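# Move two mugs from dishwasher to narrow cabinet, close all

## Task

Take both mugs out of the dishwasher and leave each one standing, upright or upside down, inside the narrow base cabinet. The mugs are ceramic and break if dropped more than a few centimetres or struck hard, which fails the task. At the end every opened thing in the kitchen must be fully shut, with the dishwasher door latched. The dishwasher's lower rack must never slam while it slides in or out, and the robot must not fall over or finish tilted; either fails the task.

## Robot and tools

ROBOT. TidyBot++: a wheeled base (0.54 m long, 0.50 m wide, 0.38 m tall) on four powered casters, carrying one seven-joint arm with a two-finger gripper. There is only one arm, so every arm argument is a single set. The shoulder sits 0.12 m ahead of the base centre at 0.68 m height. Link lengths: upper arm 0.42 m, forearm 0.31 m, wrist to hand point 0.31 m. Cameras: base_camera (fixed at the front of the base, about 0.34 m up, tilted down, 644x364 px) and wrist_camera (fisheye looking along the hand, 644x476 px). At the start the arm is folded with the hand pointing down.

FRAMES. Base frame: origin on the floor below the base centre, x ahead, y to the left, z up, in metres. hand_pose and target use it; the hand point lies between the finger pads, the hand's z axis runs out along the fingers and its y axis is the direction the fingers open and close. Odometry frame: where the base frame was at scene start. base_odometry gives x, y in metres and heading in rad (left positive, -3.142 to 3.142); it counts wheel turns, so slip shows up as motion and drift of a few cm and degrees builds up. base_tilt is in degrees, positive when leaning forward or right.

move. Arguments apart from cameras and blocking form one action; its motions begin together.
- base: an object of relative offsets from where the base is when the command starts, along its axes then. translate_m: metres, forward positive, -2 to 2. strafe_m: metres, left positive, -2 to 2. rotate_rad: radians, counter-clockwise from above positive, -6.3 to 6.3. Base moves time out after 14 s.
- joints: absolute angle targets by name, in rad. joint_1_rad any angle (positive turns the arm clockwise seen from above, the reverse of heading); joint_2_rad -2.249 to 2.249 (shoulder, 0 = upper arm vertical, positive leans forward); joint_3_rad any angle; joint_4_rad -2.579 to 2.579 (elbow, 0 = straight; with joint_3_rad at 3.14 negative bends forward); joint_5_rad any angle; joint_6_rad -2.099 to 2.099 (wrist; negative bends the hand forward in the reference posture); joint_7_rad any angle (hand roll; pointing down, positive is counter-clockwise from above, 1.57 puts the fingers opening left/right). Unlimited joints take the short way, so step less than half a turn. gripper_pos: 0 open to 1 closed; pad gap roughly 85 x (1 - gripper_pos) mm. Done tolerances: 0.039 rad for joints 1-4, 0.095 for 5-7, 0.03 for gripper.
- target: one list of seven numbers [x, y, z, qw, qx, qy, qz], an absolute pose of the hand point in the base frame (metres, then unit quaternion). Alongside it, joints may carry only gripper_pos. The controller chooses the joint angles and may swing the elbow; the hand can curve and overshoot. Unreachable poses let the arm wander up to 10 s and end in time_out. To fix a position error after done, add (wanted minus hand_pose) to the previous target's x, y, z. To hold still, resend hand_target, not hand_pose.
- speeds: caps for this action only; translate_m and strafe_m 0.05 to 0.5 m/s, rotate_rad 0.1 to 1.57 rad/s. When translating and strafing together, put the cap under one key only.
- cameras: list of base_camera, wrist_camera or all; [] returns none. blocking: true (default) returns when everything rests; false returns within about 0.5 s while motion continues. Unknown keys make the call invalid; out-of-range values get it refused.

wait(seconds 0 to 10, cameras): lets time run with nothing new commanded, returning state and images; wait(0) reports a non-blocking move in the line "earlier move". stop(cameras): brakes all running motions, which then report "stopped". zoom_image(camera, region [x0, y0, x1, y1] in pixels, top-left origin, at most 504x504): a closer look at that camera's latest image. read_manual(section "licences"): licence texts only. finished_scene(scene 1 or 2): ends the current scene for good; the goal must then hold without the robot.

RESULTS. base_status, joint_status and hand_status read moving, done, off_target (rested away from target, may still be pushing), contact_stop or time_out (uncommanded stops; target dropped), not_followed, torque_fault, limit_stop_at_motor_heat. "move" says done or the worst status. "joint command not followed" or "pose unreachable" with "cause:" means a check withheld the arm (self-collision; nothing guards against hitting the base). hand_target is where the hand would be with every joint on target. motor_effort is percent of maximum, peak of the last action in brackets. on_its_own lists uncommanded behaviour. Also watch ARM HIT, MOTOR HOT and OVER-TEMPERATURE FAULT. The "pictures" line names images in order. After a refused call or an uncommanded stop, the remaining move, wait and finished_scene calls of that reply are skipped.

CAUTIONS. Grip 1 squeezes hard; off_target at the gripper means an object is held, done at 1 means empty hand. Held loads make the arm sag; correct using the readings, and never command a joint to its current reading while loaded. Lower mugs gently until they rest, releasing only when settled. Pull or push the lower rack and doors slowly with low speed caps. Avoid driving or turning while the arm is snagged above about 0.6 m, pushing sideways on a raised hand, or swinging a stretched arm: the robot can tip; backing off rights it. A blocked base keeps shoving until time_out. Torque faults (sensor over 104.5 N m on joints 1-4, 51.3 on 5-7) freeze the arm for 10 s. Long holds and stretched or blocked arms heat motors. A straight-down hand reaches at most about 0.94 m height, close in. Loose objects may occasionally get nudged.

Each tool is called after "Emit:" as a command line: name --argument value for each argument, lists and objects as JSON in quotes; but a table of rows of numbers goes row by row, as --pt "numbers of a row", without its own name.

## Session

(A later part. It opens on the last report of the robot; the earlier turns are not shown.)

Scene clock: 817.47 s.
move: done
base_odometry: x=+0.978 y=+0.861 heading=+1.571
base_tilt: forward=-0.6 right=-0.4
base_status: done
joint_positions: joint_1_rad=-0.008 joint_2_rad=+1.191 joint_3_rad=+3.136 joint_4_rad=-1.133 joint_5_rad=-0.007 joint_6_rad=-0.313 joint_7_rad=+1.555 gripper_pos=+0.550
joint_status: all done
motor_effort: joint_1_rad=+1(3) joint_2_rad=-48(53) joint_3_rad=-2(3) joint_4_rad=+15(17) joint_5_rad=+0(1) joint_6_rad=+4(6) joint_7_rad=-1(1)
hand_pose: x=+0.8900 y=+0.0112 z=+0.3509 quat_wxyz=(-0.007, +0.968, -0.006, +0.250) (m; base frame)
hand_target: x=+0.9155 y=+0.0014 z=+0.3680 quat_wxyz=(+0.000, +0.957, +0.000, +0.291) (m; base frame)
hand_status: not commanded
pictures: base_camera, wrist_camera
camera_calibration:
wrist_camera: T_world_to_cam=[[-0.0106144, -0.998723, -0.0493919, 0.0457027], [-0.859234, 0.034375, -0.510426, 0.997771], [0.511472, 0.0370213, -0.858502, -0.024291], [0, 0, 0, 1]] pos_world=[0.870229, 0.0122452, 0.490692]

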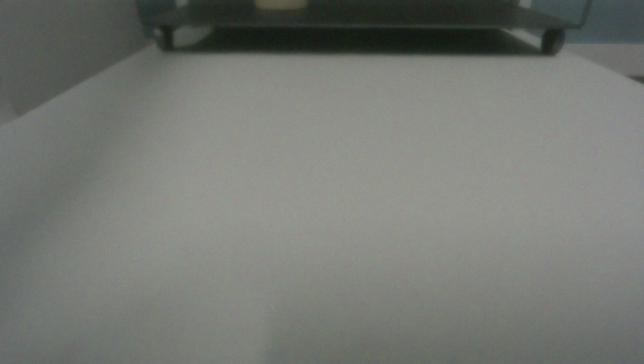

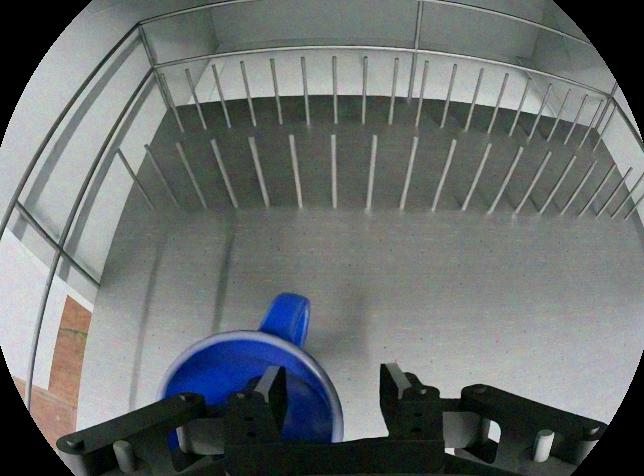

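Emit:
move --joints '{"joint_2_rad":1.237,"joint_4_rad":-1.105,"joint_6_rad":-0.2}'

Scene clock: 824.23 s.
move: done
base_odometry: x=+0.978 y=+0.861 heading=+1.571
base_tilt: forward=-0.6 right=-0.4
base_status: not commanded
joint_positions: joint_1_rad=-0.008 joint_2_rad=+1.230 joint_3_rad=+3.136 joint_4_rad=-1.121 joint_5_rad=-0.007 joint_6_rad=-0.275 joint_7_rad=+1.555 gripper_pos=+0.550
joint_status: all done
motor_effort: joint_1_rad=+1(2) joint_2_rad=-50(51) joint_3_rad=-2(2) joint_4_rad=+15(16) joint_5_rad=+0(1) joint_6_rad=+5(5) joint_7_rad=-1(1)
hand_pose: x=+0.8923 y=+0.0112 z=+0.3303 quat_wxyz=(-0.007, +0.967, -0.007, +0.255) (m; base frame)
hand_target: x=+0.9176 y=+0.0014 z=+0.3436 quat_wxyz=(+0.000, +0.955, +0.000, +0.295) (m; base frame)
hand_status: not commanded
pictures: base_camera, wrist_camera
camera_calibration:
wrist_camera: T_world_to_cam=[[-0.010516, -0.99872, -0.0494738, 0.0446392], [-0.854469, 0.0346745, -0.518343, 0.987631], [0.519395, 0.036823, -0.85374, -0.0518389], [0, 0, 0, 1]] pos_world=[0.871294, 0.0122454, 0.469884]

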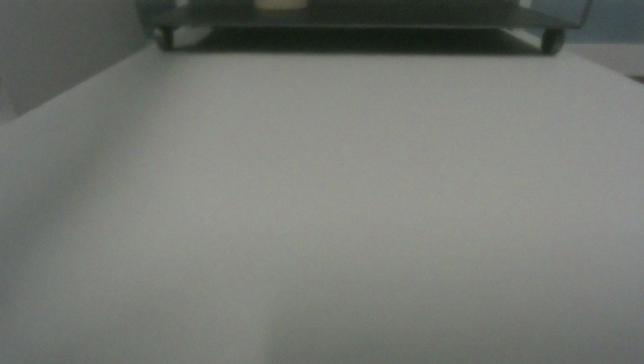

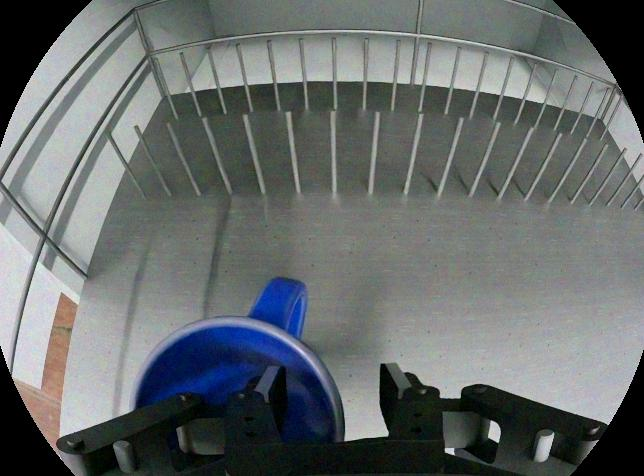

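Emit:
move --base '{"translate_m":-0.004}' --joints '{"joint_2_rad":1.252,"gripper_pos":0.88}'

Emit:
move --joints '{"gripper_pos":0.98}'

Scene clock: 831.20 s.
move: done
base_odometry: x=+0.978 y=+0.857 heading=+1.571
base_tilt: forward=-0.6 right=-0.4
base_status: done
joint_positions: joint_1_rad=-0.008 joint_2_rad=+1.238 joint_3_rad=+3.136 joint_4_rad=-1.119 joint_5_rad=-0.007 joint_6_rad=-0.274 joint_7_rad=+1.555 gripper_pos=+0.875
joint_status: all done
motor_effort: joint_1_rad=+2(5) joint_2_rad=-48(51) joint_3_rad=-2(3) joint_4_rad=+15(16) joint_5_rad=+1(1) joint_6_rad=+6(7) joint_7_rad=-1(1)
hand_pose: x=+0.8907 y=+0.0109 z=+0.3252 quat_wxyz=(-0.007, +0.968, -0.007, +0.252) (m; base frame)
hand_target: x=+0.9125 y=+0.0014 z=+0.3316 quat_wxyz=(+0.000, +0.958, +0.000, +0.288) (m; base frame)
hand_status: not commanded
pictures: base_camera, wrist_camera
camera_calibration:
wrist_camera: T_world_to_cam=[[-0.0109675, -0.998735, -0.0490799, 0.0443902], [-0.857013, 0.0346764, -0.514127, 0.984503], [0.515178, 0.0364234, -0.856309, -0.0507424], [0, 0, 0, 1]] pos_world=[0.870361, 0.0120432, 0.464887]

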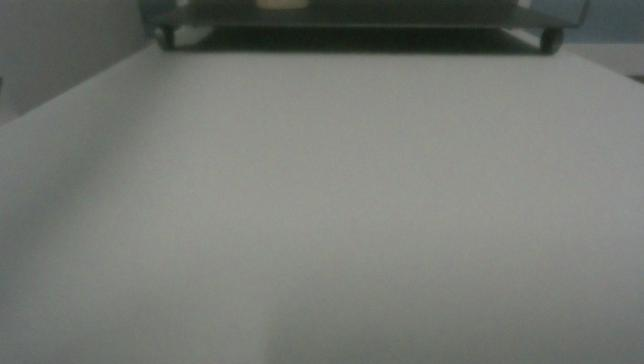

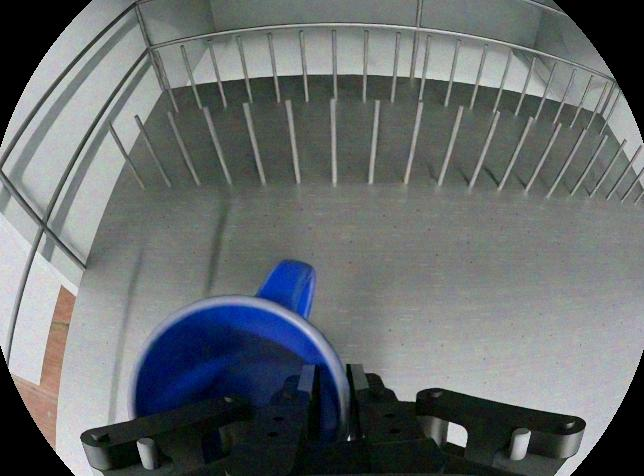

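Scene clock: 831.73 s.
move: off_target
base_odometry: x=+0.978 y=+0.857 heading=+1.571
base_tilt: forward=-0.6 right=-0.4
base_status: not commanded
joint_positions: joint_1_rad=-0.006 joint_2_rad=+1.233 joint_3_rad=+3.137 joint_4_rad=-1.119 joint_5_rad=-0.007 joint_6_rad=-0.273 joint_7_rad=+1.555 gripper_pos=+0.926
joint_status: gripper_pos off_target (ended at +0.926, target +0.980)
motor_effort: joint_1_rad=+1(2) joint_2_rad=-46(48) joint_3_rad=-2(3) joint_4_rad=+15(16) joint_5_rad=+0(1) joint_6_rad=+7(8) joint_7_rad=-1(1)
hand_pose: x=+0.8932 y=+0.0093 z=+0.3297 quat_wxyz=(-0.007, +0.967, -0.007, +0.256) (m; base frame)
hand_target: x=+0.9125 y=+0.0014 z=+0.3316 quat_wxyz=(+0.000, +0.958, +0.000, +0.288) (m; base frame)
hand_status: not commanded
pictures: base_camera, wrist_camera
camera_calibration:
wrist_camera: T_world_to_cam=[[-0.0123094, -0.998755, -0.0483348, 0.043941], [-0.853205, 0.035698, -0.520353, 0.987738], [0.521431, 0.0348343, -0.852582, -0.0549135], [0, 0, 0, 1]] pos_world=[0.871917, 0.0105389, 0.469278]

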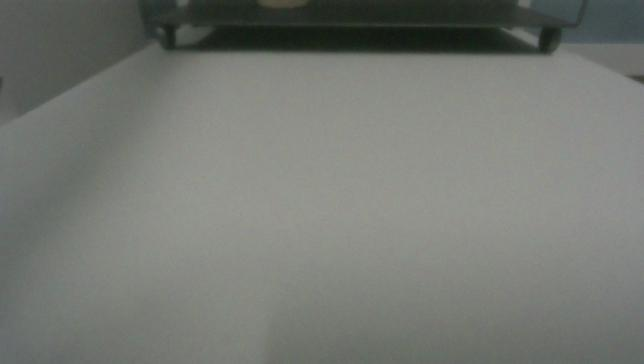

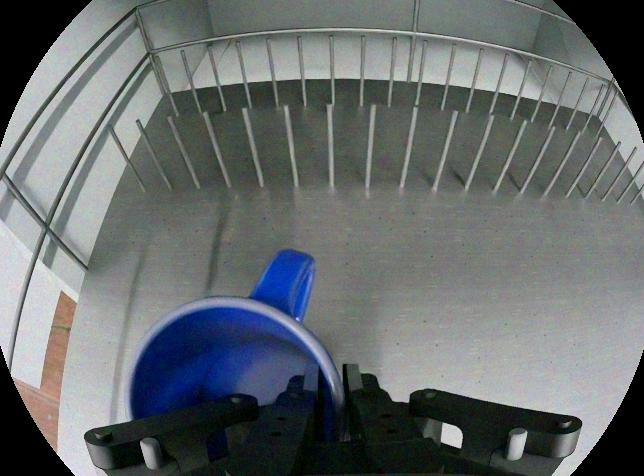

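Emit:
move --joints '{"joint_2_rad":0.905,"joint_4_rad":-1.235,"joint_6_rad":-0.5,"gripper_pos":1.0}'

Scene clock: 850.67 s.
move: off_target
base_odometry: x=+0.978 y=+0.857 heading=+1.571
base_tilt: forward=-0.6 right=-0.4
base_status: not commanded
joint_positions: joint_1_rad=-0.006 joint_2_rad=+0.923 joint_3_rad=+3.137 joint_4_rad=-1.228 joint_5_rad=-0.007 joint_6_rad=-0.432 joint_7_rad=+1.555 gripper_pos=+0.946
joint_status: gripper_pos off_target (ended at +0.946, target +1.000); the others done
motor_effort: joint_1_rad=+1(2) joint_2_rad=-51(58) joint_3_rad=-2(3) joint_4_rad=+19(20) joint_5_rad=+0(1) joint_6_rad=+6(8) joint_7_rad=-1(2)
hand_pose: x=+0.8827 y=+0.0096 z=+0.4999 quat_wxyz=(-0.007, +0.961, -0.006, +0.276) (m; base frame)
hand_target: x=+0.8644 y=+0.0014 z=+0.4993 quat_wxyz=(+0.000, +0.969, +0.000, +0.248) (m; base frame)
hand_status: not commanded
pictures: base_camera, wrist_camera
camera_calibration:
wrist_camera: T_world_to_cam=[[-0.00839193, -0.998752, -0.0492306, 0.049333], [-0.830505, 0.0343821, -0.555949, 1.06502], [0.556948, 0.0362208, -0.829757, 0.0528112], [0, 0, 0, 1]] pos_world=[0.855509, 0.0107408, 0.638348]

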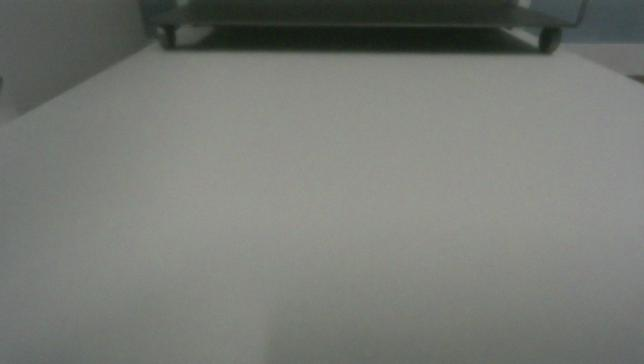

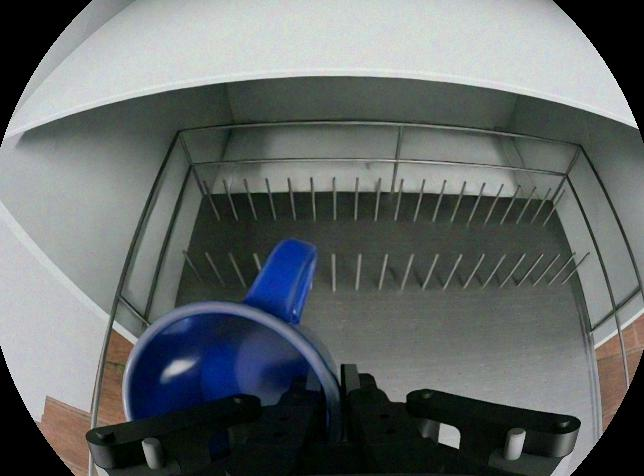

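Emit:
move --base '{"translate_m":-0.26}' --speeds '{"translate_m":0.2}' --cameras '[]'

Emit:
move --joints '{"joint_2_rad":1.015,"joint_4_rad":-1.70,"joint_6_rad":0.17}'

Emit:
zoom_image --camera "base_camera" --region '[200, 0, 400, 110]'

Scene clock: 861.73 s.
move: done
base_odometry: x=+0.978 y=+0.596 heading=+1.571
base_tilt: forward=-0.6 right=-0.4
base_status: done
joint_positions: joint_1_rad=-0.006 joint_2_rad=+0.923 joint_3_rad=+3.137 joint_4_rad=-1.229 joint_5_rad=-0.007 joint_6_rad=-0.435 joint_7_rad=+1.555 gripper_pos=+0.946
joint_status: not commanded
motor_effort: joint_1_rad=+1(4) joint_2_rad=-50(51) joint_3_rad=-1(3) joint_4_rad=+19(20) joint_5_rad=+0(1) joint_6_rad=+6(8) joint_7_rad=-1(1)
hand_pose: x=+0.8811 y=+0.0096 z=+0.4986 quat_wxyz=(-0.007, +0.962, -0.006, +0.274) (m; base frame)
hand_target: x=+0.8644 y=+0.0014 z=+0.4993 quat_wxyz=(+0.000, +0.969, +0.000, +0.248) (m; base frame)
hand_status: not commanded
pictures: none
No camera images: "cameras" was empty.

Scene clock: 863.70 s.
move: done
base_odometry: x=+0.978 y=+0.596 heading=+1.571
base_tilt: forward=-0.6 right=-0.4
base_status: not commanded
joint_positions: joint_1_rad=-0.006 joint_2_rad=+1.027 joint_3_rad=+3.137 joint_4_rad=-1.687 joint_5_rad=-0.007 joint_6_rad=+0.082 joint_7_rad=+1.555 gripper_pos=+0.946
joint_status: all done
motor_effort: joint_1_rad=+1(1) joint_2_rad=-44(49) joint_3_rad=-1(3) joint_4_rad=+11(19) joint_5_rad=+0(1) joint_6_rad=+5(7) joint_7_rad=-1(2)
hand_pose: x=+0.7610 y=+0.0079 z=+0.3416 quat_wxyz=(-0.005, +0.968, -0.007, +0.252) (m; base frame)
hand_target: x=+0.7814 y=+0.0014 z=+0.3601 quat_wxyz=(+0.000, +0.956, +0.000, +0.294) (m; base frame)
hand_status: not commanded
pictures: base_camera, wrist_camera
camera_calibration:
wrist_camera: T_world_to_cam=[[-0.0132248, -0.998861, -0.0458525, 0.0412761], [-0.85745, 0.0349192, -0.51338, 0.881915], [0.514397, 0.0325269, -0.856935, 0.0310721], [0, 0, 0, 1]] pos_world=[0.740761, 0.00942267, 0.481277]

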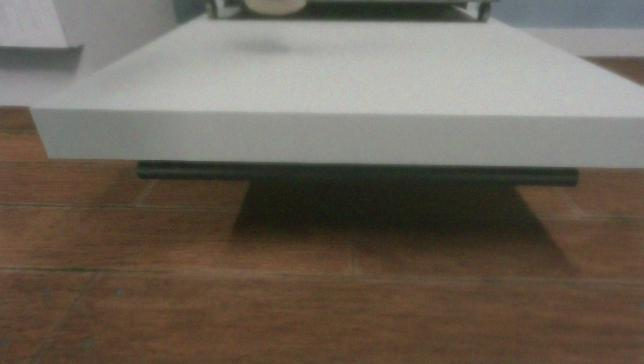

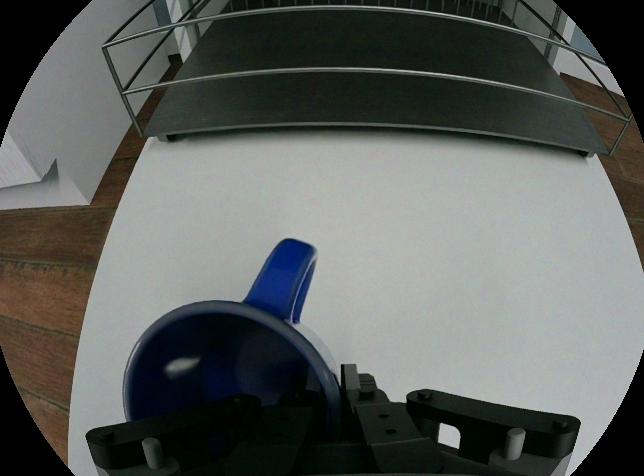

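Scaled by 2.520.

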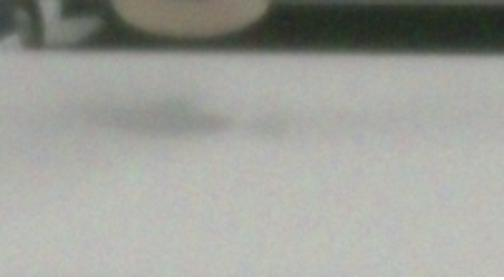

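Emit:
move --joints '{"joint_2_rad":1.095}' --cameras '["base_camera"]'

Emit:
zoom_image --camera "base_camera" --region '[200, 0, 400, 110]'

Scene clock: 868.13 s.
move: done
base_odometry: x=+0.978 y=+0.596 heading=+1.571
base_tilt: forward=-0.6 right=-0.4
base_status: not commanded
joint_positions: joint_1_rad=-0.006 joint_2_rad=+1.111 joint_3_rad=+3.137 joint_4_rad=-1.694 joint_5_rad=-0.007 joint_6_rad=+0.091 joint_7_rad=+1.555 gripper_pos=+0.946
joint_status: all done
motor_effort: joint_1_rad=+1(2) joint_2_rad=-44(48) joint_3_rad=-2(2) joint_4_rad=+9(11) joint_5_rad=+0(1) joint_6_rad=+5(6) joint_7_rad=-1(1)
hand_pose: x=+0.7292 y=+0.0076 z=+0.2887 quat_wxyz=(-0.005, +0.977, -0.008, +0.212) (m; base frame)
hand_target: x=+0.7536 y=+0.0014 z=+0.3082 quat_wxyz=(+0.000, +0.967, +0.000, +0.255) (m; base frame)
hand_status: not commanded
pictures: base_camera

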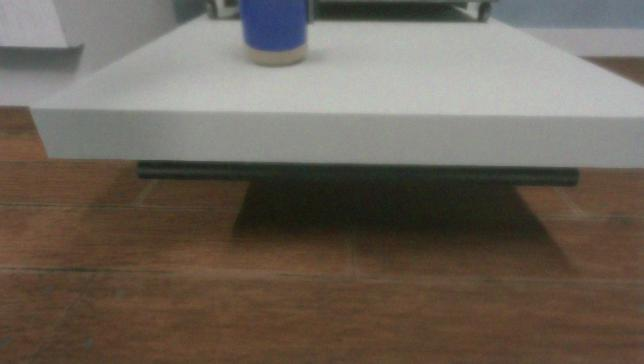

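Scaled by 2.520.

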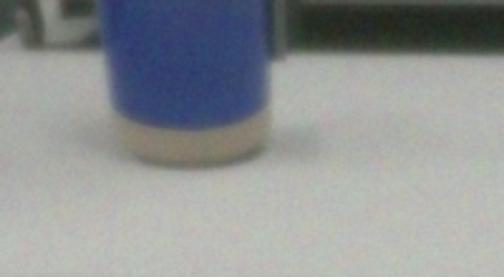

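Emit:
move --joints '{"joint_2_rad":1.105}' --cameras '["base_camera"]'

Emit:
move --joints '{"joint_2_rad":1.115}' --cameras '[]'

Emit:
move --joints '{"joint_2_rad":1.125}' --cameras '["base_camera"]'

Emit:
zoom_image --camera "base_camera" --region '[200, 0, 400, 110]'

Scene clock: 876.23 s.
move: done
base_odometry: x=+0.978 y=+0.596 heading=+1.571
base_tilt: forward=-0.6 right=-0.4
base_status: not commanded
joint_positions: joint_1_rad=-0.006 joint_2_rad=+1.113 joint_3_rad=+3.137 joint_4_rad=-1.694 joint_5_rad=-0.007 joint_6_rad=+0.091 joint_7_rad=+1.555 gripper_pos=+0.946
joint_status: all done
motor_effort: joint_1_rad=+1(1) joint_2_rad=-44(44) joint_3_rad=-1(2) joint_4_rad=+9(9) joint_5_rad=+0(1) joint_6_rad=+5(5) joint_7_rad=-1(1)
hand_pose: x=+0.7283 y=+0.0076 z=+0.2874 quat_wxyz=(-0.005, +0.977, -0.008, +0.211) (m; base frame)
hand_target: x=+0.7498 y=+0.0014 z=+0.3019 quat_wxyz=(+0.000, +0.968, +0.000, +0.251) (m; base frame)
hand_status: not commanded
pictures: base_camera

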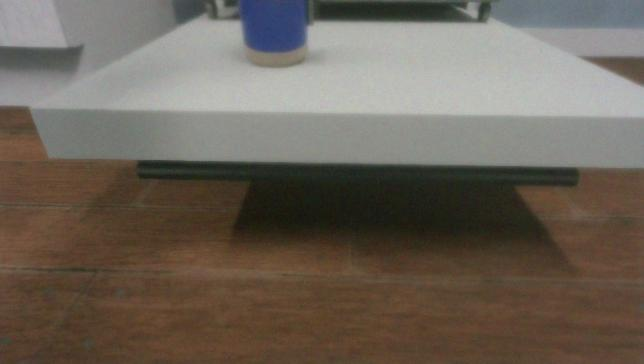

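Scene clock: 876.70 s.
move: done
base_odometry: x=+0.978 y=+0.596 heading=+1.571
base_tilt: forward=-0.6 right=-0.4
base_status: not commanded
joint_positions: joint_1_rad=-0.006 joint_2_rad=+1.116 joint_3_rad=+3.137 joint_4_rad=-1.694 joint_5_rad=-0.007 joint_6_rad=+0.092 joint_7_rad=+1.555 gripper_pos=+0.946
joint_status: all done
motor_effort: joint_1_rad=+1(1) joint_2_rad=-42(45) joint_3_rad=-2(3) joint_4_rad=+8(9) joint_5_rad=+1(1) joint_6_rad=+4(6) joint_7_rad=-1(1)
hand_pose: x=+0.7273 y=+0.0076 z=+0.2856 quat_wxyz=(-0.005, +0.978, -0.008, +0.210) (m; base frame)
hand_target: x=+0.7460 y=+0.0014 z=+0.2956 quat_wxyz=(+0.000, +0.969, +0.000, +0.246) (m; base frame)
hand_status: not commanded
pictures: none
No camera images: "cameras" was empty.

Scene clock: 877.20 s.
move: done
base_odometry: x=+0.978 y=+0.596 heading=+1.571
base_tilt: forward=-0.6 right=-0.4
base_status: not commanded
joint_positions: joint_1_rad=-0.006 joint_2_rad=+1.116 joint_3_rad=+3.137 joint_4_rad=-1.694 joint_5_rad=-0.007 joint_6_rad=+0.092 joint_7_rad=+1.555 gripper_pos=+0.946
joint_status: all done
motor_effort: joint_1_rad=+1(1) joint_2_rad=-41(42) joint_3_rad=-1(2) joint_4_rad=+8(9) joint_5_rad=+0(1) joint_6_rad=+4(5) joint_7_rad=-1(1)
hand_pose: x=+0.7273 y=+0.0076 z=+0.2856 quat_wxyz=(-0.005, +0.978, -0.008, +0.210) (m; base frame)
hand_target: x=+0.7421 y=+0.0014 z=+0.2893 quat_wxyz=(+0.000, +0.971, +0.000, +0.241) (m; base frame)
hand_status: not commanded
pictures: base_camera

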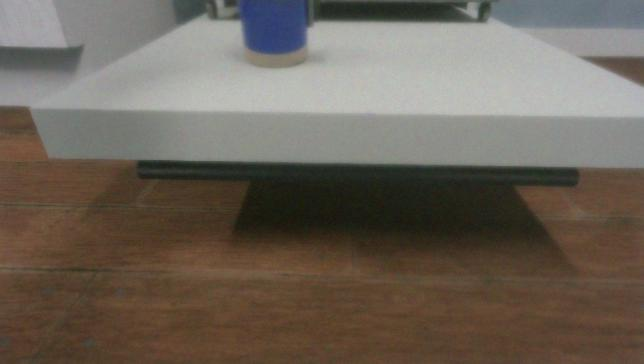

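Scaled by 2.520.

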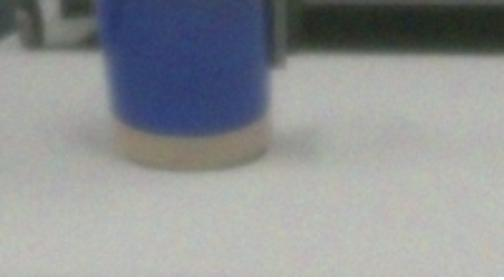

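Emit:
move --joints '{"gripper_pos":0.55}' --cameras '[]'

Emit:
move --joints '{"joint_2_rad":1.01,"joint_4_rad":-1.755,"joint_6_rad":0.12}' --cameras '[]'

Emit:
move --base '{"translate_m":-0.033}' --joints '{"joint_2_rad":1.055,"joint_4_rad":-1.70,"joint_6_rad":0.25}'

Scene clock: 889.03 s.
move: done
base_odometry: x=+0.978 y=+0.596 heading=+1.571
base_tilt: forward=-0.6 right=-0.4
base_status: not commanded
joint_positions: joint_1_rad=-0.006 joint_2_rad=+1.116 joint_3_rad=+3.138 joint_4_rad=-1.694 joint_5_rad=-0.007 joint_6_rad=+0.098 joint_7_rad=+1.555 gripper_pos=+0.550
joint_status: all done
motor_effort: joint_1_rad=+0(2) joint_2_rad=-40(42) joint_3_rad=-2(3) joint_4_rad=+7(9) joint_5_rad=+1(1) joint_6_rad=+3(6) joint_7_rad=-1(1)
hand_pose: x=+0.7291 y=+0.0075 z=+0.2863 quat_wxyz=(-0.005, +0.977, -0.008, +0.213) (m; base frame)
hand_target: x=+0.7421 y=+0.0014 z=+0.2893 quat_wxyz=(+0.000, +0.971, +0.000, +0.241) (m; base frame)
hand_status: not commanded
pictures: none
No camera images: "cameras" was empty.

Scene clock: 890.27 s.
move: done
base_odometry: x=+0.978 y=+0.596 heading=+1.571
base_tilt: forward=-0.6 right=-0.4
base_status: not commanded
joint_positions: joint_1_rad=-0.006 joint_2_rad=+1.007 joint_3_rad=+3.138 joint_4_rad=-1.736 joint_5_rad=-0.007 joint_6_rad=+0.098 joint_7_rad=+1.555 gripper_pos=+0.550
joint_status: all done
motor_effort: joint_1_rad=+1(2) joint_2_rad=-41(44) joint_3_rad=-1(3) joint_4_rad=+9(10) joint_5_rad=+0(1) joint_6_rad=+4(5) joint_7_rad=-1(1)
hand_pose: x=+0.7448 y=+0.0076 z=+0.3433 quat_wxyz=(-0.005, +0.969, -0.007, +0.246) (m; base frame)
hand_target: x=+0.7392 y=+0.0014 z=+0.3396 quat_wxyz=(+0.000, +0.969, +0.000, +0.246) (m; base frame)
hand_status: not commanded
pictures: none
No camera images: "cameras" was empty.

Scene clock: 891.17 s.
move: done
base_odometry: x=+0.978 y=+0.563 heading=+1.571
base_tilt: forward=-0.6 right=-0.4
base_status: done
joint_positions: joint_1_rad=-0.006 joint_2_rad=+1.043 joint_3_rad=+3.138 joint_4_rad=-1.712 joint_5_rad=-0.007 joint_6_rad=+0.187 joint_7_rad=+1.555 gripper_pos=+0.550
joint_status: all done
motor_effort: joint_1_rad=+1(2) joint_2_rad=-41(43) joint_3_rad=-2(3) joint_4_rad=+9(10) joint_5_rad=+0(1) joint_6_rad=+5(6) joint_7_rad=-1(1)
hand_pose: x=+0.7698 y=+0.0076 z=+0.3409 quat_wxyz=(-0.005, +0.959, -0.007, +0.283) (m; base frame)
hand_target: x=+0.7886 y=+0.0014 z=+0.3479 quat_wxyz=(+0.000, +0.950, +0.000, +0.313) (m; base frame)
hand_status: not commanded
pictures: base_camera, wrist_camera
camera_calibration:
wrist_camera: T_world_to_cam=[[-0.0110207, -0.998862, -0.0464033, 0.0395983], [-0.822848, 0.0354266, -0.567155, 0.880797], [0.568154, 0.0319324, -0.822302, -0.0273082], [0, 0, 0, 1]] pos_world=[0.740714, 0.00922161, 0.478931]

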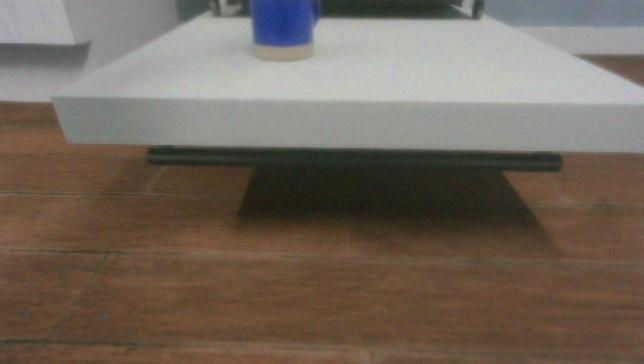

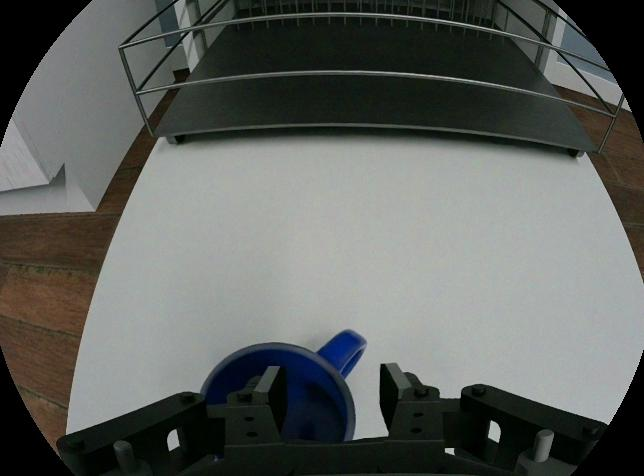

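Emit:
move --base '{"translate_m":0.011,"strafe_m":-0.005}' --joints '{"joint_2_rad":1.15,"joint_4_rad":-1.655,"joint_6_rad":0.21}'

Scene clock: 900.27 s.
move: done
base_odometry: x=+0.983 y=+0.574 heading=+1.571
base_tilt: forward=-0.6 right=-0.4
base_status: done
joint_positions: joint_1_rad=-0.005 joint_2_rad=+1.149 joint_3_rad=+3.138 joint_4_rad=-1.670 joint_5_rad=-0.007 joint_6_rad=+0.187 joint_7_rad=+1.555 gripper_pos=+0.550
joint_status: all done
motor_effort: joint_1_rad=+1(3) joint_2_rad=-41(44) joint_3_rad=+0(3) joint_4_rad=+8(10) joint_5_rad=+1(1) joint_6_rad=+4(6) joint_7_rad=-1(1)
hand_pose: x=+0.7548 y=+0.0060 z=+0.2846 quat_wxyz=(-0.005, +0.968, -0.009, +0.252) (m; base frame)
hand_target: x=+0.7687 y=+0.0014 z=+0.2910 quat_wxyz=(+0.000, +0.963, +0.000, +0.270) (m; base frame)
hand_status: not commanded
pictures: base_camera, wrist_camera
camera_calibration:
wrist_camera: T_world_to_cam=[[-0.0160426, -0.998866, -0.0448218, 0.0386071], [-0.856727, 0.0368446, -0.514453, 0.847142], [0.515521, 0.0301469, -0.856346, -0.0154992], [0, 0, 0, 1]] pos_world=[0.734379, 0.00781797, 0.424273]

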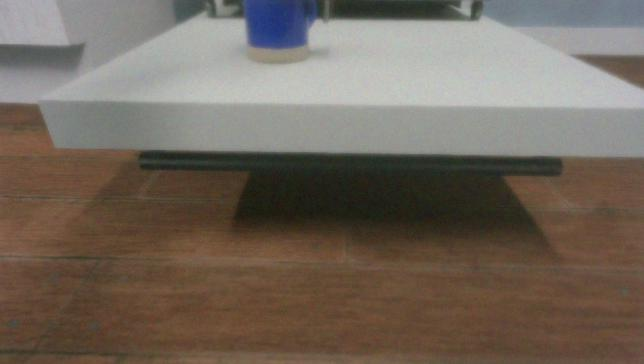

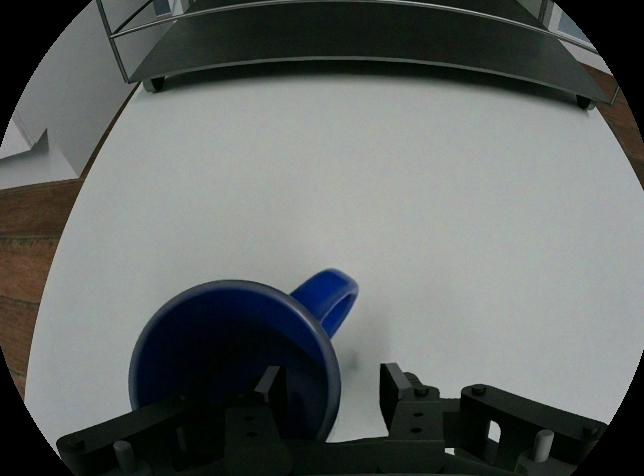

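Emit:
move --joints '{"gripper_pos":0.9}' --cameras '[]'

Emit:
move --joints '{"gripper_pos":0.98}'

Emit:
zoom_image --camera "base_camera" --region '[200, 0, 400, 110]'

Scene clock: 922.37 s.
move: done
base_odometry: x=+0.983 y=+0.574 heading=+1.571
base_tilt: forward=-0.6 right=-0.4
base_status: not commanded
joint_positions: joint_1_rad=-0.004 joint_2_rad=+1.148 joint_3_rad=+3.139 joint_4_rad=-1.669 joint_5_rad=-0.007 joint_6_rad=+0.187 joint_7_rad=+1.555 gripper_pos=+0.892
joint_status: all done
motor_effort: joint_1_rad=+1(3) joint_2_rad=-41(42) joint_3_rad=-1(3) joint_4_rad=+9(10) joint_5_rad=+0(1) joint_6_rad=+6(6) joint_7_rad=-1(1)
hand_pose: x=+0.7550 y=+0.0056 z=+0.2848 quat_wxyz=(-0.004, +0.968, -0.009, +0.253) (m; base frame)
hand_target: x=+0.7687 y=+0.0014 z=+0.2910 quat_wxyz=(+0.000, +0.963, +0.000, +0.270) (m; base frame)
hand_status: not commanded
pictures: none
No camera images: "cameras" was empty.

Scene clock: 922.93 s.
move: off_target
base_odometry: x=+0.983 y=+0.574 heading=+1.571
base_tilt: forward=-0.6 right=-0.4
base_status: not commanded
joint_positions: joint_1_rad=-0.004 joint_2_rad=+1.142 joint_3_rad=+3.139 joint_4_rad=-1.669 joint_5_rad=-0.007 joint_6_rad=+0.187 joint_7_rad=+1.555 gripper_pos=+0.925
joint_status: gripper_pos off_target (ended at +0.925, target +0.980)
motor_effort: joint_1_rad=+1(1) joint_2_rad=-40(41) joint_3_rad=-1(2) joint_4_rad=+8(10) joint_5_rad=+1(1) joint_6_rad=+5(6) joint_7_rad=-1(1)
hand_pose: x=+0.7573 y=+0.0056 z=+0.2885 quat_wxyz=(-0.004, +0.967, -0.009, +0.255) (m; base frame)
hand_target: x=+0.7687 y=+0.0014 z=+0.2910 quat_wxyz=(+0.000, +0.963, +0.000, +0.270) (m; base frame)
hand_status: not commanded
pictures: base_camera, wrist_camera
camera_calibration:
wrist_camera: T_world_to_cam=[[-0.0160802, -0.998884, -0.0444134, 0.0383536], [-0.853486, 0.036852, -0.519812, 0.850422], [0.520868, 0.0295475, -0.853126, -0.0184001], [0, 0, 0, 1]] pos_world=[0.736024, 0.00751467, 0.428065]

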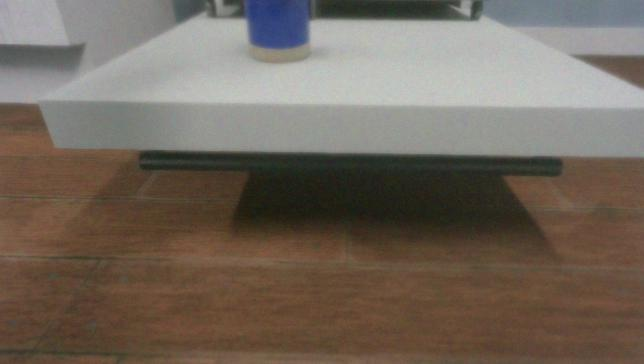

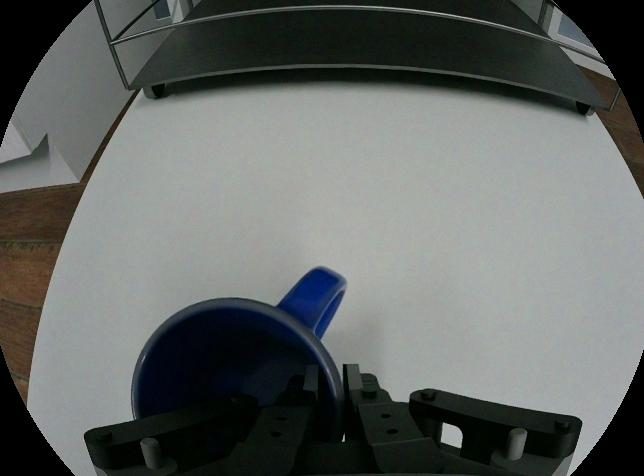

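Scaled by 2.520.

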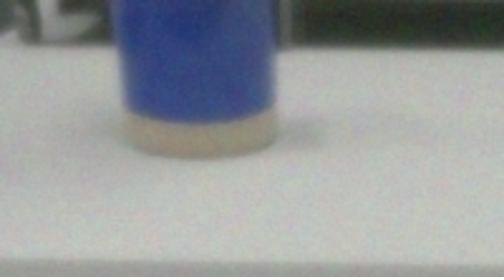

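Emit:
move --joints '{"joint_2_rad":1.1,"gripper_pos":1.0}' --cameras '[]'

Emit:
move --joints '{"joint_2_rad":0.44,"joint_4_rad":-1.665,"joint_6_rad":-0.32}'

Emit:
move --base '{"translate_m":-0.23}' --speeds '{"translate_m":0.25}' --cameras '[]'

Emit:
move --base '{"rotate_rad":-1.571}' --speeds '{"rotate_rad":0.6}'

Scene clock: 933.50 s.
move: off_target
base_odometry: x=+0.983 y=+0.574 heading=+1.571
base_tilt: forward=-0.6 right=-0.4
base_status: not commanded
joint_positions: joint_1_rad=-0.004 joint_2_rad=+1.126 joint_3_rad=+3.139 joint_4_rad=-1.669 joint_5_rad=-0.007 joint_6_rad=+0.187 joint_7_rad=+1.555 gripper_pos=+0.937
joint_status: gripper_pos off_target (ended at +0.937, target +1.000); the others done
motor_effort: joint_1_rad=+1(1) joint_2_rad=-45(46) joint_3_rad=-2(3) joint_4_rad=+9(10) joint_5_rad=+0(1) joint_6_rad=+5(6) joint_7_rad=-1(1)
hand_pose: x=+0.7637 y=+0.0056 z=+0.2991 quat_wxyz=(-0.004, +0.965, -0.009, +0.263) (m; base frame)
hand_target: x=+0.7874 y=+0.0014 z=+0.3240 quat_wxyz=(+0.000, +0.956, +0.000, +0.294) (m; base frame)
hand_status: not commanded
pictures: none
No camera images: "cameras" was empty.

Scene clock: 935.47 s.
move: done
base_odometry: x=+0.983 y=+0.574 heading=+1.571
base_tilt: forward=-0.6 right=-0.4
base_status: not commanded
joint_positions: joint_1_rad=-0.004 joint_2_rad=+0.461 joint_3_rad=+3.139 joint_4_rad=-1.669 joint_5_rad=-0.007 joint_6_rad=-0.249 joint_7_rad=+1.555 gripper_pos=+0.937
joint_status: all done
motor_effort: joint_1_rad=+1(2) joint_2_rad=-38(49) joint_3_rad=-1(3) joint_4_rad=+20(21) joint_5_rad=+0(1) joint_6_rad=+8(9) joint_7_rad=-1(1)
hand_pose: x=+0.7877 y=+0.0066 z=+0.6668 quat_wxyz=(-0.007, +0.928, -0.007, +0.372) (m; base frame)
hand_target: x=+0.7732 y=+0.0014 z=+0.6677 quat_wxyz=(+0.000, +0.937, +0.000, +0.351) (m; base frame)
hand_status: not commanded
pictures: base_camera, wrist_camera
camera_calibration:
wrist_camera: T_world_to_cam=[[-0.00177676, -0.998788, -0.0491972, 0.0485344], [-0.701385, 0.0363116, -0.711857, 1.08126], [0.71278, 0.0332414, -0.700599, 0.0355134], [0, 0, 0, 1]] pos_world=[0.733153, 0.00803278, 0.796971]

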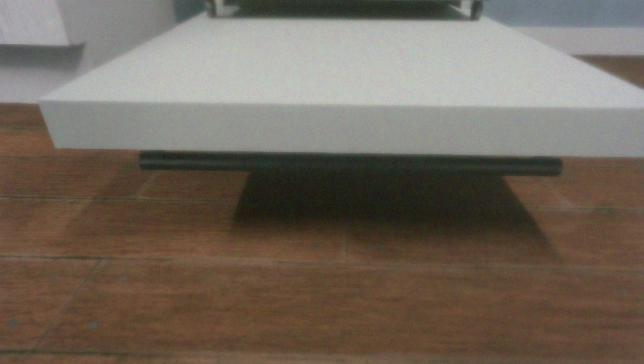

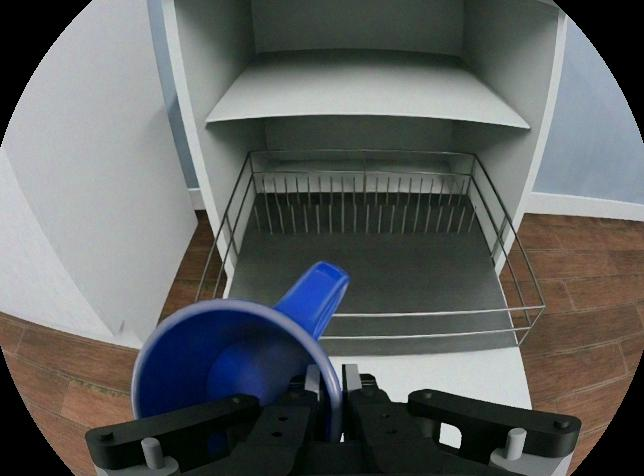

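Scene clock: 937.27 s.
move: done
base_odometry: x=+0.983 y=+0.344 heading=+1.571
base_tilt: forward=-0.6 right=-0.4
base_status: done
joint_positions: joint_1_rad=-0.004 joint_2_rad=+0.459 joint_3_rad=+3.139 joint_4_rad=-1.669 joint_5_rad=-0.007 joint_6_rad=-0.256 joint_7_rad=+1.555 gripper_pos=+0.937
joint_status: not commanded
motor_effort: joint_1_rad=+1(2) joint_2_rad=-39(40) joint_3_rad=-2(2) joint_4_rad=+20(21) joint_5_rad=+0(1) joint_6_rad=+8(9) joint_7_rad=-1(1)
hand_pose: x=+0.7861 y=+0.0066 z=+0.6664 quat_wxyz=(-0.007, +0.929, -0.007, +0.370) (m; base frame)
hand_target: x=+0.7732 y=+0.0014 z=+0.6677 quat_wxyz=(+0.000, +0.937, +0.000, +0.351) (m; base frame)
hand_status: not commanded
pictures: none
No camera images: "cameras" was empty.

Scene clock: 940.83 s.
move: done
base_odometry: x=+0.983 y=+0.344 heading=+0.000
base_tilt: forward=-0.6 right=-0.4
base_status: done
joint_positions: joint_1_rad=+0.004 joint_2_rad=+0.459 joint_3_rad=+3.144 joint_4_rad=-1.669 joint_5_rad=-0.007 joint_6_rad=-0.256 joint_7_rad=+1.555 gripper_pos=+0.937
joint_status: not commanded
motor_effort: joint_1_rad=+1(6) joint_2_rad=-38(39) joint_3_rad=-1(5) joint_4_rad=+20(21) joint_5_rad=+0(1) joint_6_rad=+8(9) joint_7_rad=-1(1)
hand_pose: x=+0.7862 y=-0.0024 z=+0.6664 quat_wxyz=(-0.003, +0.929, -0.013, +0.370) (m; base frame)
hand_target: x=+0.7732 y=+0.0014 z=+0.6677 quat_wxyz=(+0.000, +0.937, +0.000, +0.351) (m; base frame)
hand_status: not commanded
pictures: base_camera, wrist_camera
camera_calibration:
wrist_camera: T_world_to_cam=[[-0.0155004, -0.998783, -0.0468246, 0.0486646], [-0.704719, 0.0441342, -0.708113, 1.0803], [0.709317, 0.0220222, -0.704545, 0.0418775], [0, 0, 0, 1]] pos_world=[0.732359, 0.000004867, 0.796759]

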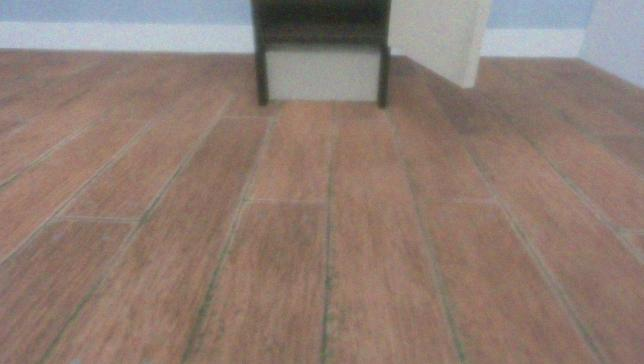

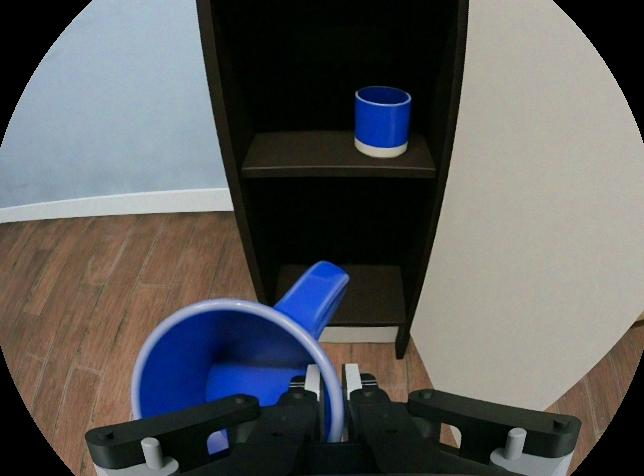

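Emit:
move --base '{"translate_m":0.38,"strafe_m":0.028}' --speeds '{"translate_m":0.2}' --joints '{"joint_2_rad":0.475,"joint_4_rad":-1.665,"joint_6_rad":-0.41}'

Emit:
zoom_image --camera "wrist_camera" --region '[60, 150, 564, 450]'

Scene clock: 951.27 s.
move: done
base_odometry: x=+1.363 y=+0.372 heading=-0.001
base_tilt: forward=-0.6 right=-0.4
base_status: done
joint_positions: joint_1_rad=+0.004 joint_2_rad=+0.486 joint_3_rad=+3.144 joint_4_rad=-1.673 joint_5_rad=-0.007 joint_6_rad=-0.351 joint_7_rad=+1.555 gripper_pos=+0.937
joint_status: all done
motor_effort: joint_1_rad=+1(2) joint_2_rad=-37(39) joint_3_rad=-2(2) joint_4_rad=+19(22) joint_5_rad=+0(1) joint_6_rad=+7(10) joint_7_rad=-1(1)
hand_pose: x=+0.7611 y=-0.0021 z=+0.6285 quat_wxyz=(-0.003, +0.950, -0.013, +0.311) (m; base frame)
hand_target: x=+0.7498 y=+0.0014 z=+0.6282 quat_wxyz=(+0.000, +0.957, +0.000, +0.291) (m; base frame)
hand_status: not commanded
pictures: base_camera, wrist_camera
camera_calibration:
wrist_camera: T_world_to_cam=[[-0.0208331, -0.998741, -0.0456402, 0.050192], [-0.78738, 0.0445218, -0.614858, 1.04016], [0.616115, 0.0231268, -0.787316, 0.155933], [0, 0, 0, 1]] pos_world=[0.723975, 0.000212729, 0.76461]

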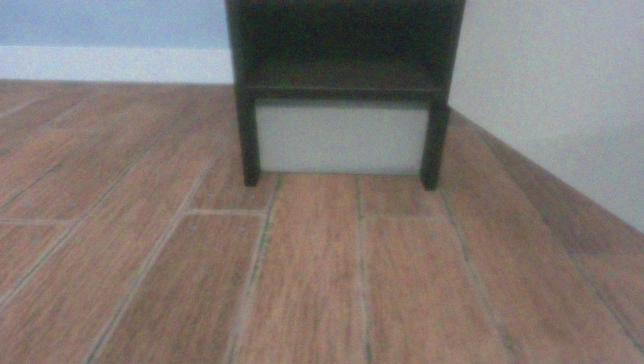

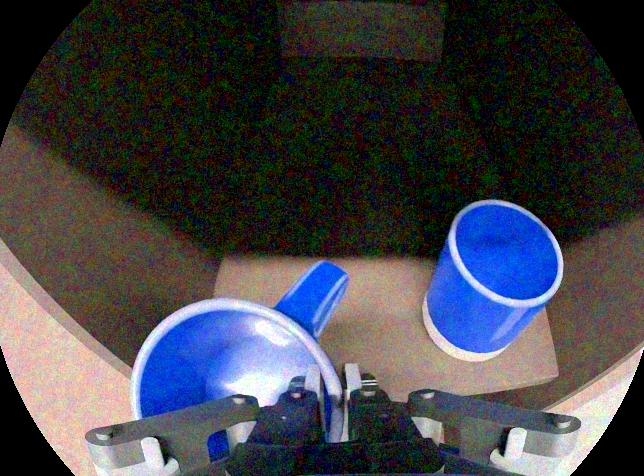

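Scaled by 1.000.

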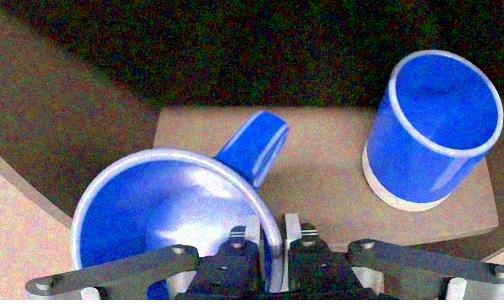

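Emit:
move --base '{"translate_m":0.088,"strafe_m":-0.008}' --speeds '{"translate_m":0.1}'

Scene clock: 973.80 s.
move: done
base_odometry: x=+1.451 y=+0.364 heading=+0.000
base_tilt: forward=-0.6 right=-0.4
base_status: done
joint_positions: joint_1_rad=+0.004 joint_2_rad=+0.487 joint_3_rad=+3.144 joint_4_rad=-1.673 joint_5_rad=-0.007 joint_6_rad=-0.351 joint_7_rad=+1.555 gripper_pos=+0.937
joint_status: not commanded
motor_effort: joint_1_rad=+1(2) joint_2_rad=-37(39) joint_3_rad=-1(2) joint_4_rad=+19(20) joint_5_rad=+0(1) joint_6_rad=+7(8) joint_7_rad=-1(1)
hand_pose: x=+0.7610 y=-0.0021 z=+0.6274 quat_wxyz=(-0.003, +0.951, -0.013, +0.310) (m; base frame)
hand_target: x=+0.7498 y=+0.0014 z=+0.6282 quat_wxyz=(+0.000, +0.957, +0.000, +0.291) (m; base frame)
hand_status: not commanded
pictures: base_camera, wrist_camera
camera_calibration:
wrist_camera: T_world_to_cam=[[-0.0209175, -0.998741, -0.0456008, 0.0501792], [-0.788512, 0.0445216, -0.613405, 1.03932], [0.614663, 0.0231258, -0.788451, 0.15701], [0, 0, 0, 1]] pos_world=[0.724062, 0.000212723, 0.76361]

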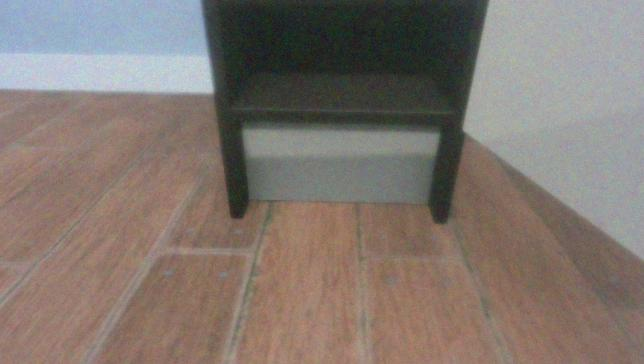

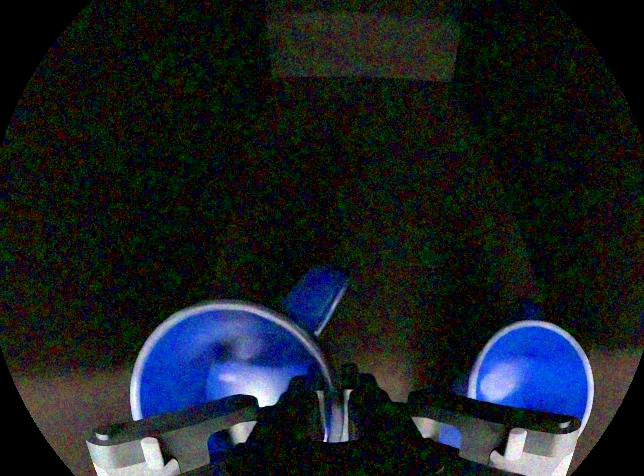

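Emit:
move --joints '{"joint_2_rad":0.497}' --cameras '[]'

Emit:
move --joints '{"joint_2_rad":0.51}' --cameras '[]'

Emit:
move --joints '{"joint_2_rad":0.52}' --cameras '[]'

Emit:
move --joints '{"joint_2_rad":0.53}' --cameras '[]'

Emit:
move --joints '{"joint_2_rad":0.54}'

Scene clock: 984.57 s.
move: done
base_odometry: x=+1.451 y=+0.364 heading=+0.000
base_tilt: forward=-0.6 right=-0.4
base_status: not commanded
joint_positions: joint_1_rad=+0.004 joint_2_rad=+0.504 joint_3_rad=+3.144 joint_4_rad=-1.673 joint_5_rad=-0.007 joint_6_rad=-0.351 joint_7_rad=+1.555 gripper_pos=+0.937
joint_status: all done
motor_effort: joint_1_rad=+1(1) joint_2_rad=-37(39) joint_3_rad=-2(3) joint_4_rad=+19(20) joint_5_rad=+0(1) joint_6_rad=+6(7) joint_7_rad=-1(1)
hand_pose: x=+0.7600 y=-0.0021 z=+0.6168 quat_wxyz=(-0.003, +0.953, -0.013, +0.302) (m; base frame)
hand_target: x=+0.7485 y=+0.0014 z=+0.6143 quat_wxyz=(+0.000, +0.960, +0.000, +0.281) (m; base frame)
hand_status: not commanded
pictures: none
No camera images: "cameras" was empty.

Scene clock: 985.20 s.
move: done
base_odometry: x=+1.451 y=+0.364 heading=+0.000
base_tilt: forward=-0.6 right=-0.4
base_status: not commanded
joint_positions: joint_1_rad=+0.004 joint_2_rad=+0.515 joint_3_rad=+3.144 joint_4_rad=-1.673 joint_5_rad=-0.007 joint_6_rad=-0.351 joint_7_rad=+1.555 gripper_pos=+0.937
joint_status: all done
motor_effort: joint_1_rad=+1(1) joint_2_rad=-38(39) joint_3_rad=-1(2) joint_4_rad=+19(20) joint_5_rad=+0(1) joint_6_rad=+7(7) joint_7_rad=-1(1)
hand_pose: x=+0.7592 y=-0.0021 z=+0.6099 quat_wxyz=(-0.003, +0.955, -0.013, +0.297) (m; base frame)
hand_target: x=+0.7476 y=+0.0014 z=+0.6061 quat_wxyz=(+0.000, +0.962, +0.000, +0.275) (m; base frame)
hand_status: not commanded
pictures: none
No camera images: "cameras" was empty.

Scene clock: 985.80 s.
move: done
base_odometry: x=+1.451 y=+0.364 heading=+0.000
base_tilt: forward=-0.6 right=-0.4
base_status: not commanded
joint_positions: joint_1_rad=+0.004 joint_2_rad=+0.524 joint_3_rad=+3.144 joint_4_rad=-1.673 joint_5_rad=-0.007 joint_6_rad=-0.351 joint_7_rad=+1.555 gripper_pos=+0.937
joint_status: all done
motor_effort: joint_1_rad=+1(1) joint_2_rad=-39(39) joint_3_rad=-2(2) joint_4_rad=+18(19) joint_5_rad=+0(0) joint_6_rad=+6(7) joint_7_rad=-1(1)
hand_pose: x=+0.7586 y=-0.0021 z=+0.6041 quat_wxyz=(-0.003, +0.956, -0.013, +0.293) (m; base frame)
hand_target: x=+0.7468 y=+0.0014 z=+0.5998 quat_wxyz=(+0.000, +0.963, +0.000, +0.270) (m; base frame)
hand_status: not commanded
pictures: none
No camera images: "cameras" was empty.

Scene clock: 986.40 s.
move: done
base_odometry: x=+1.451 y=+0.364 heading=+0.000
base_tilt: forward=-0.6 right=-0.4
base_status: not commanded
joint_positions: joint_1_rad=+0.004 joint_2_rad=+0.533 joint_3_rad=+3.144 joint_4_rad=-1.673 joint_5_rad=-0.007 joint_6_rad=-0.351 joint_7_rad=+1.555 gripper_pos=+0.937
joint_status: all done
motor_effort: joint_1_rad=+1(1) joint_2_rad=-37(39) joint_3_rad=-1(2) joint_4_rad=+18(19) joint_5_rad=+0(1) joint_6_rad=+6(7) joint_7_rad=-1(1)
hand_pose: x=+0.7578 y=-0.0021 z=+0.5982 quat_wxyz=(-0.003, +0.957, -0.013, +0.288) (m; base frame)
hand_target: x=+0.7459 y=+0.0014 z=+0.5936 quat_wxyz=(+0.000, +0.964, +0.000, +0.265) (m; base frame)
hand_status: not commanded
pictures: none
No camera images: "cameras" was empty.

Scene clock: 986.90 s.
move: done
base_odometry: x=+1.451 y=+0.364 heading=+0.000
base_tilt: forward=-0.6 right=-0.4
base_status: not commanded
joint_positions: joint_1_rad=+0.004 joint_2_rad=+0.534 joint_3_rad=+3.144 joint_4_rad=-1.672 joint_5_rad=-0.007 joint_6_rad=-0.351 joint_7_rad=+1.555 gripper_pos=+0.937
joint_status: all done
motor_effort: joint_1_rad=+1(1) joint_2_rad=-35(38) joint_3_rad=-2(2) joint_4_rad=+17(17) joint_5_rad=+0(1) joint_6_rad=+6(6) joint_7_rad=-1(1)
hand_pose: x=+0.7578 y=-0.0021 z=+0.5979 quat_wxyz=(-0.003, +0.958, -0.013, +0.288) (m; base frame)
hand_target: x=+0.7450 y=+0.0014 z=+0.5873 quat_wxyz=(+0.000, +0.966, +0.000, +0.260) (m; base frame)
hand_status: not commanded
pictures: base_camera, wrist_camera
camera_calibration:
wrist_camera: T_world_to_cam=[[-0.0229591, -0.998732, -0.0448113, 0.0498792], [-0.815915, 0.0446206, -0.576447, 1.01746], [0.577715, 0.0233275, -0.815905, 0.180138], [0, 0, 0, 1]] pos_world=[0.727235, 0.000214282, 0.73572]

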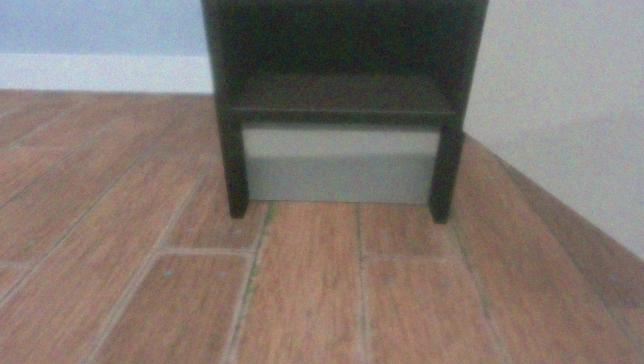

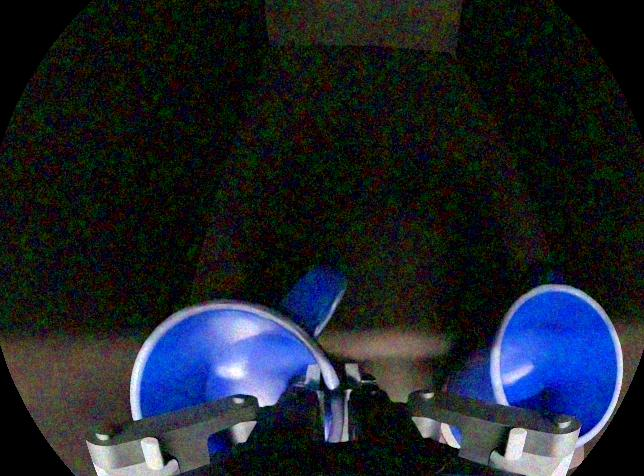

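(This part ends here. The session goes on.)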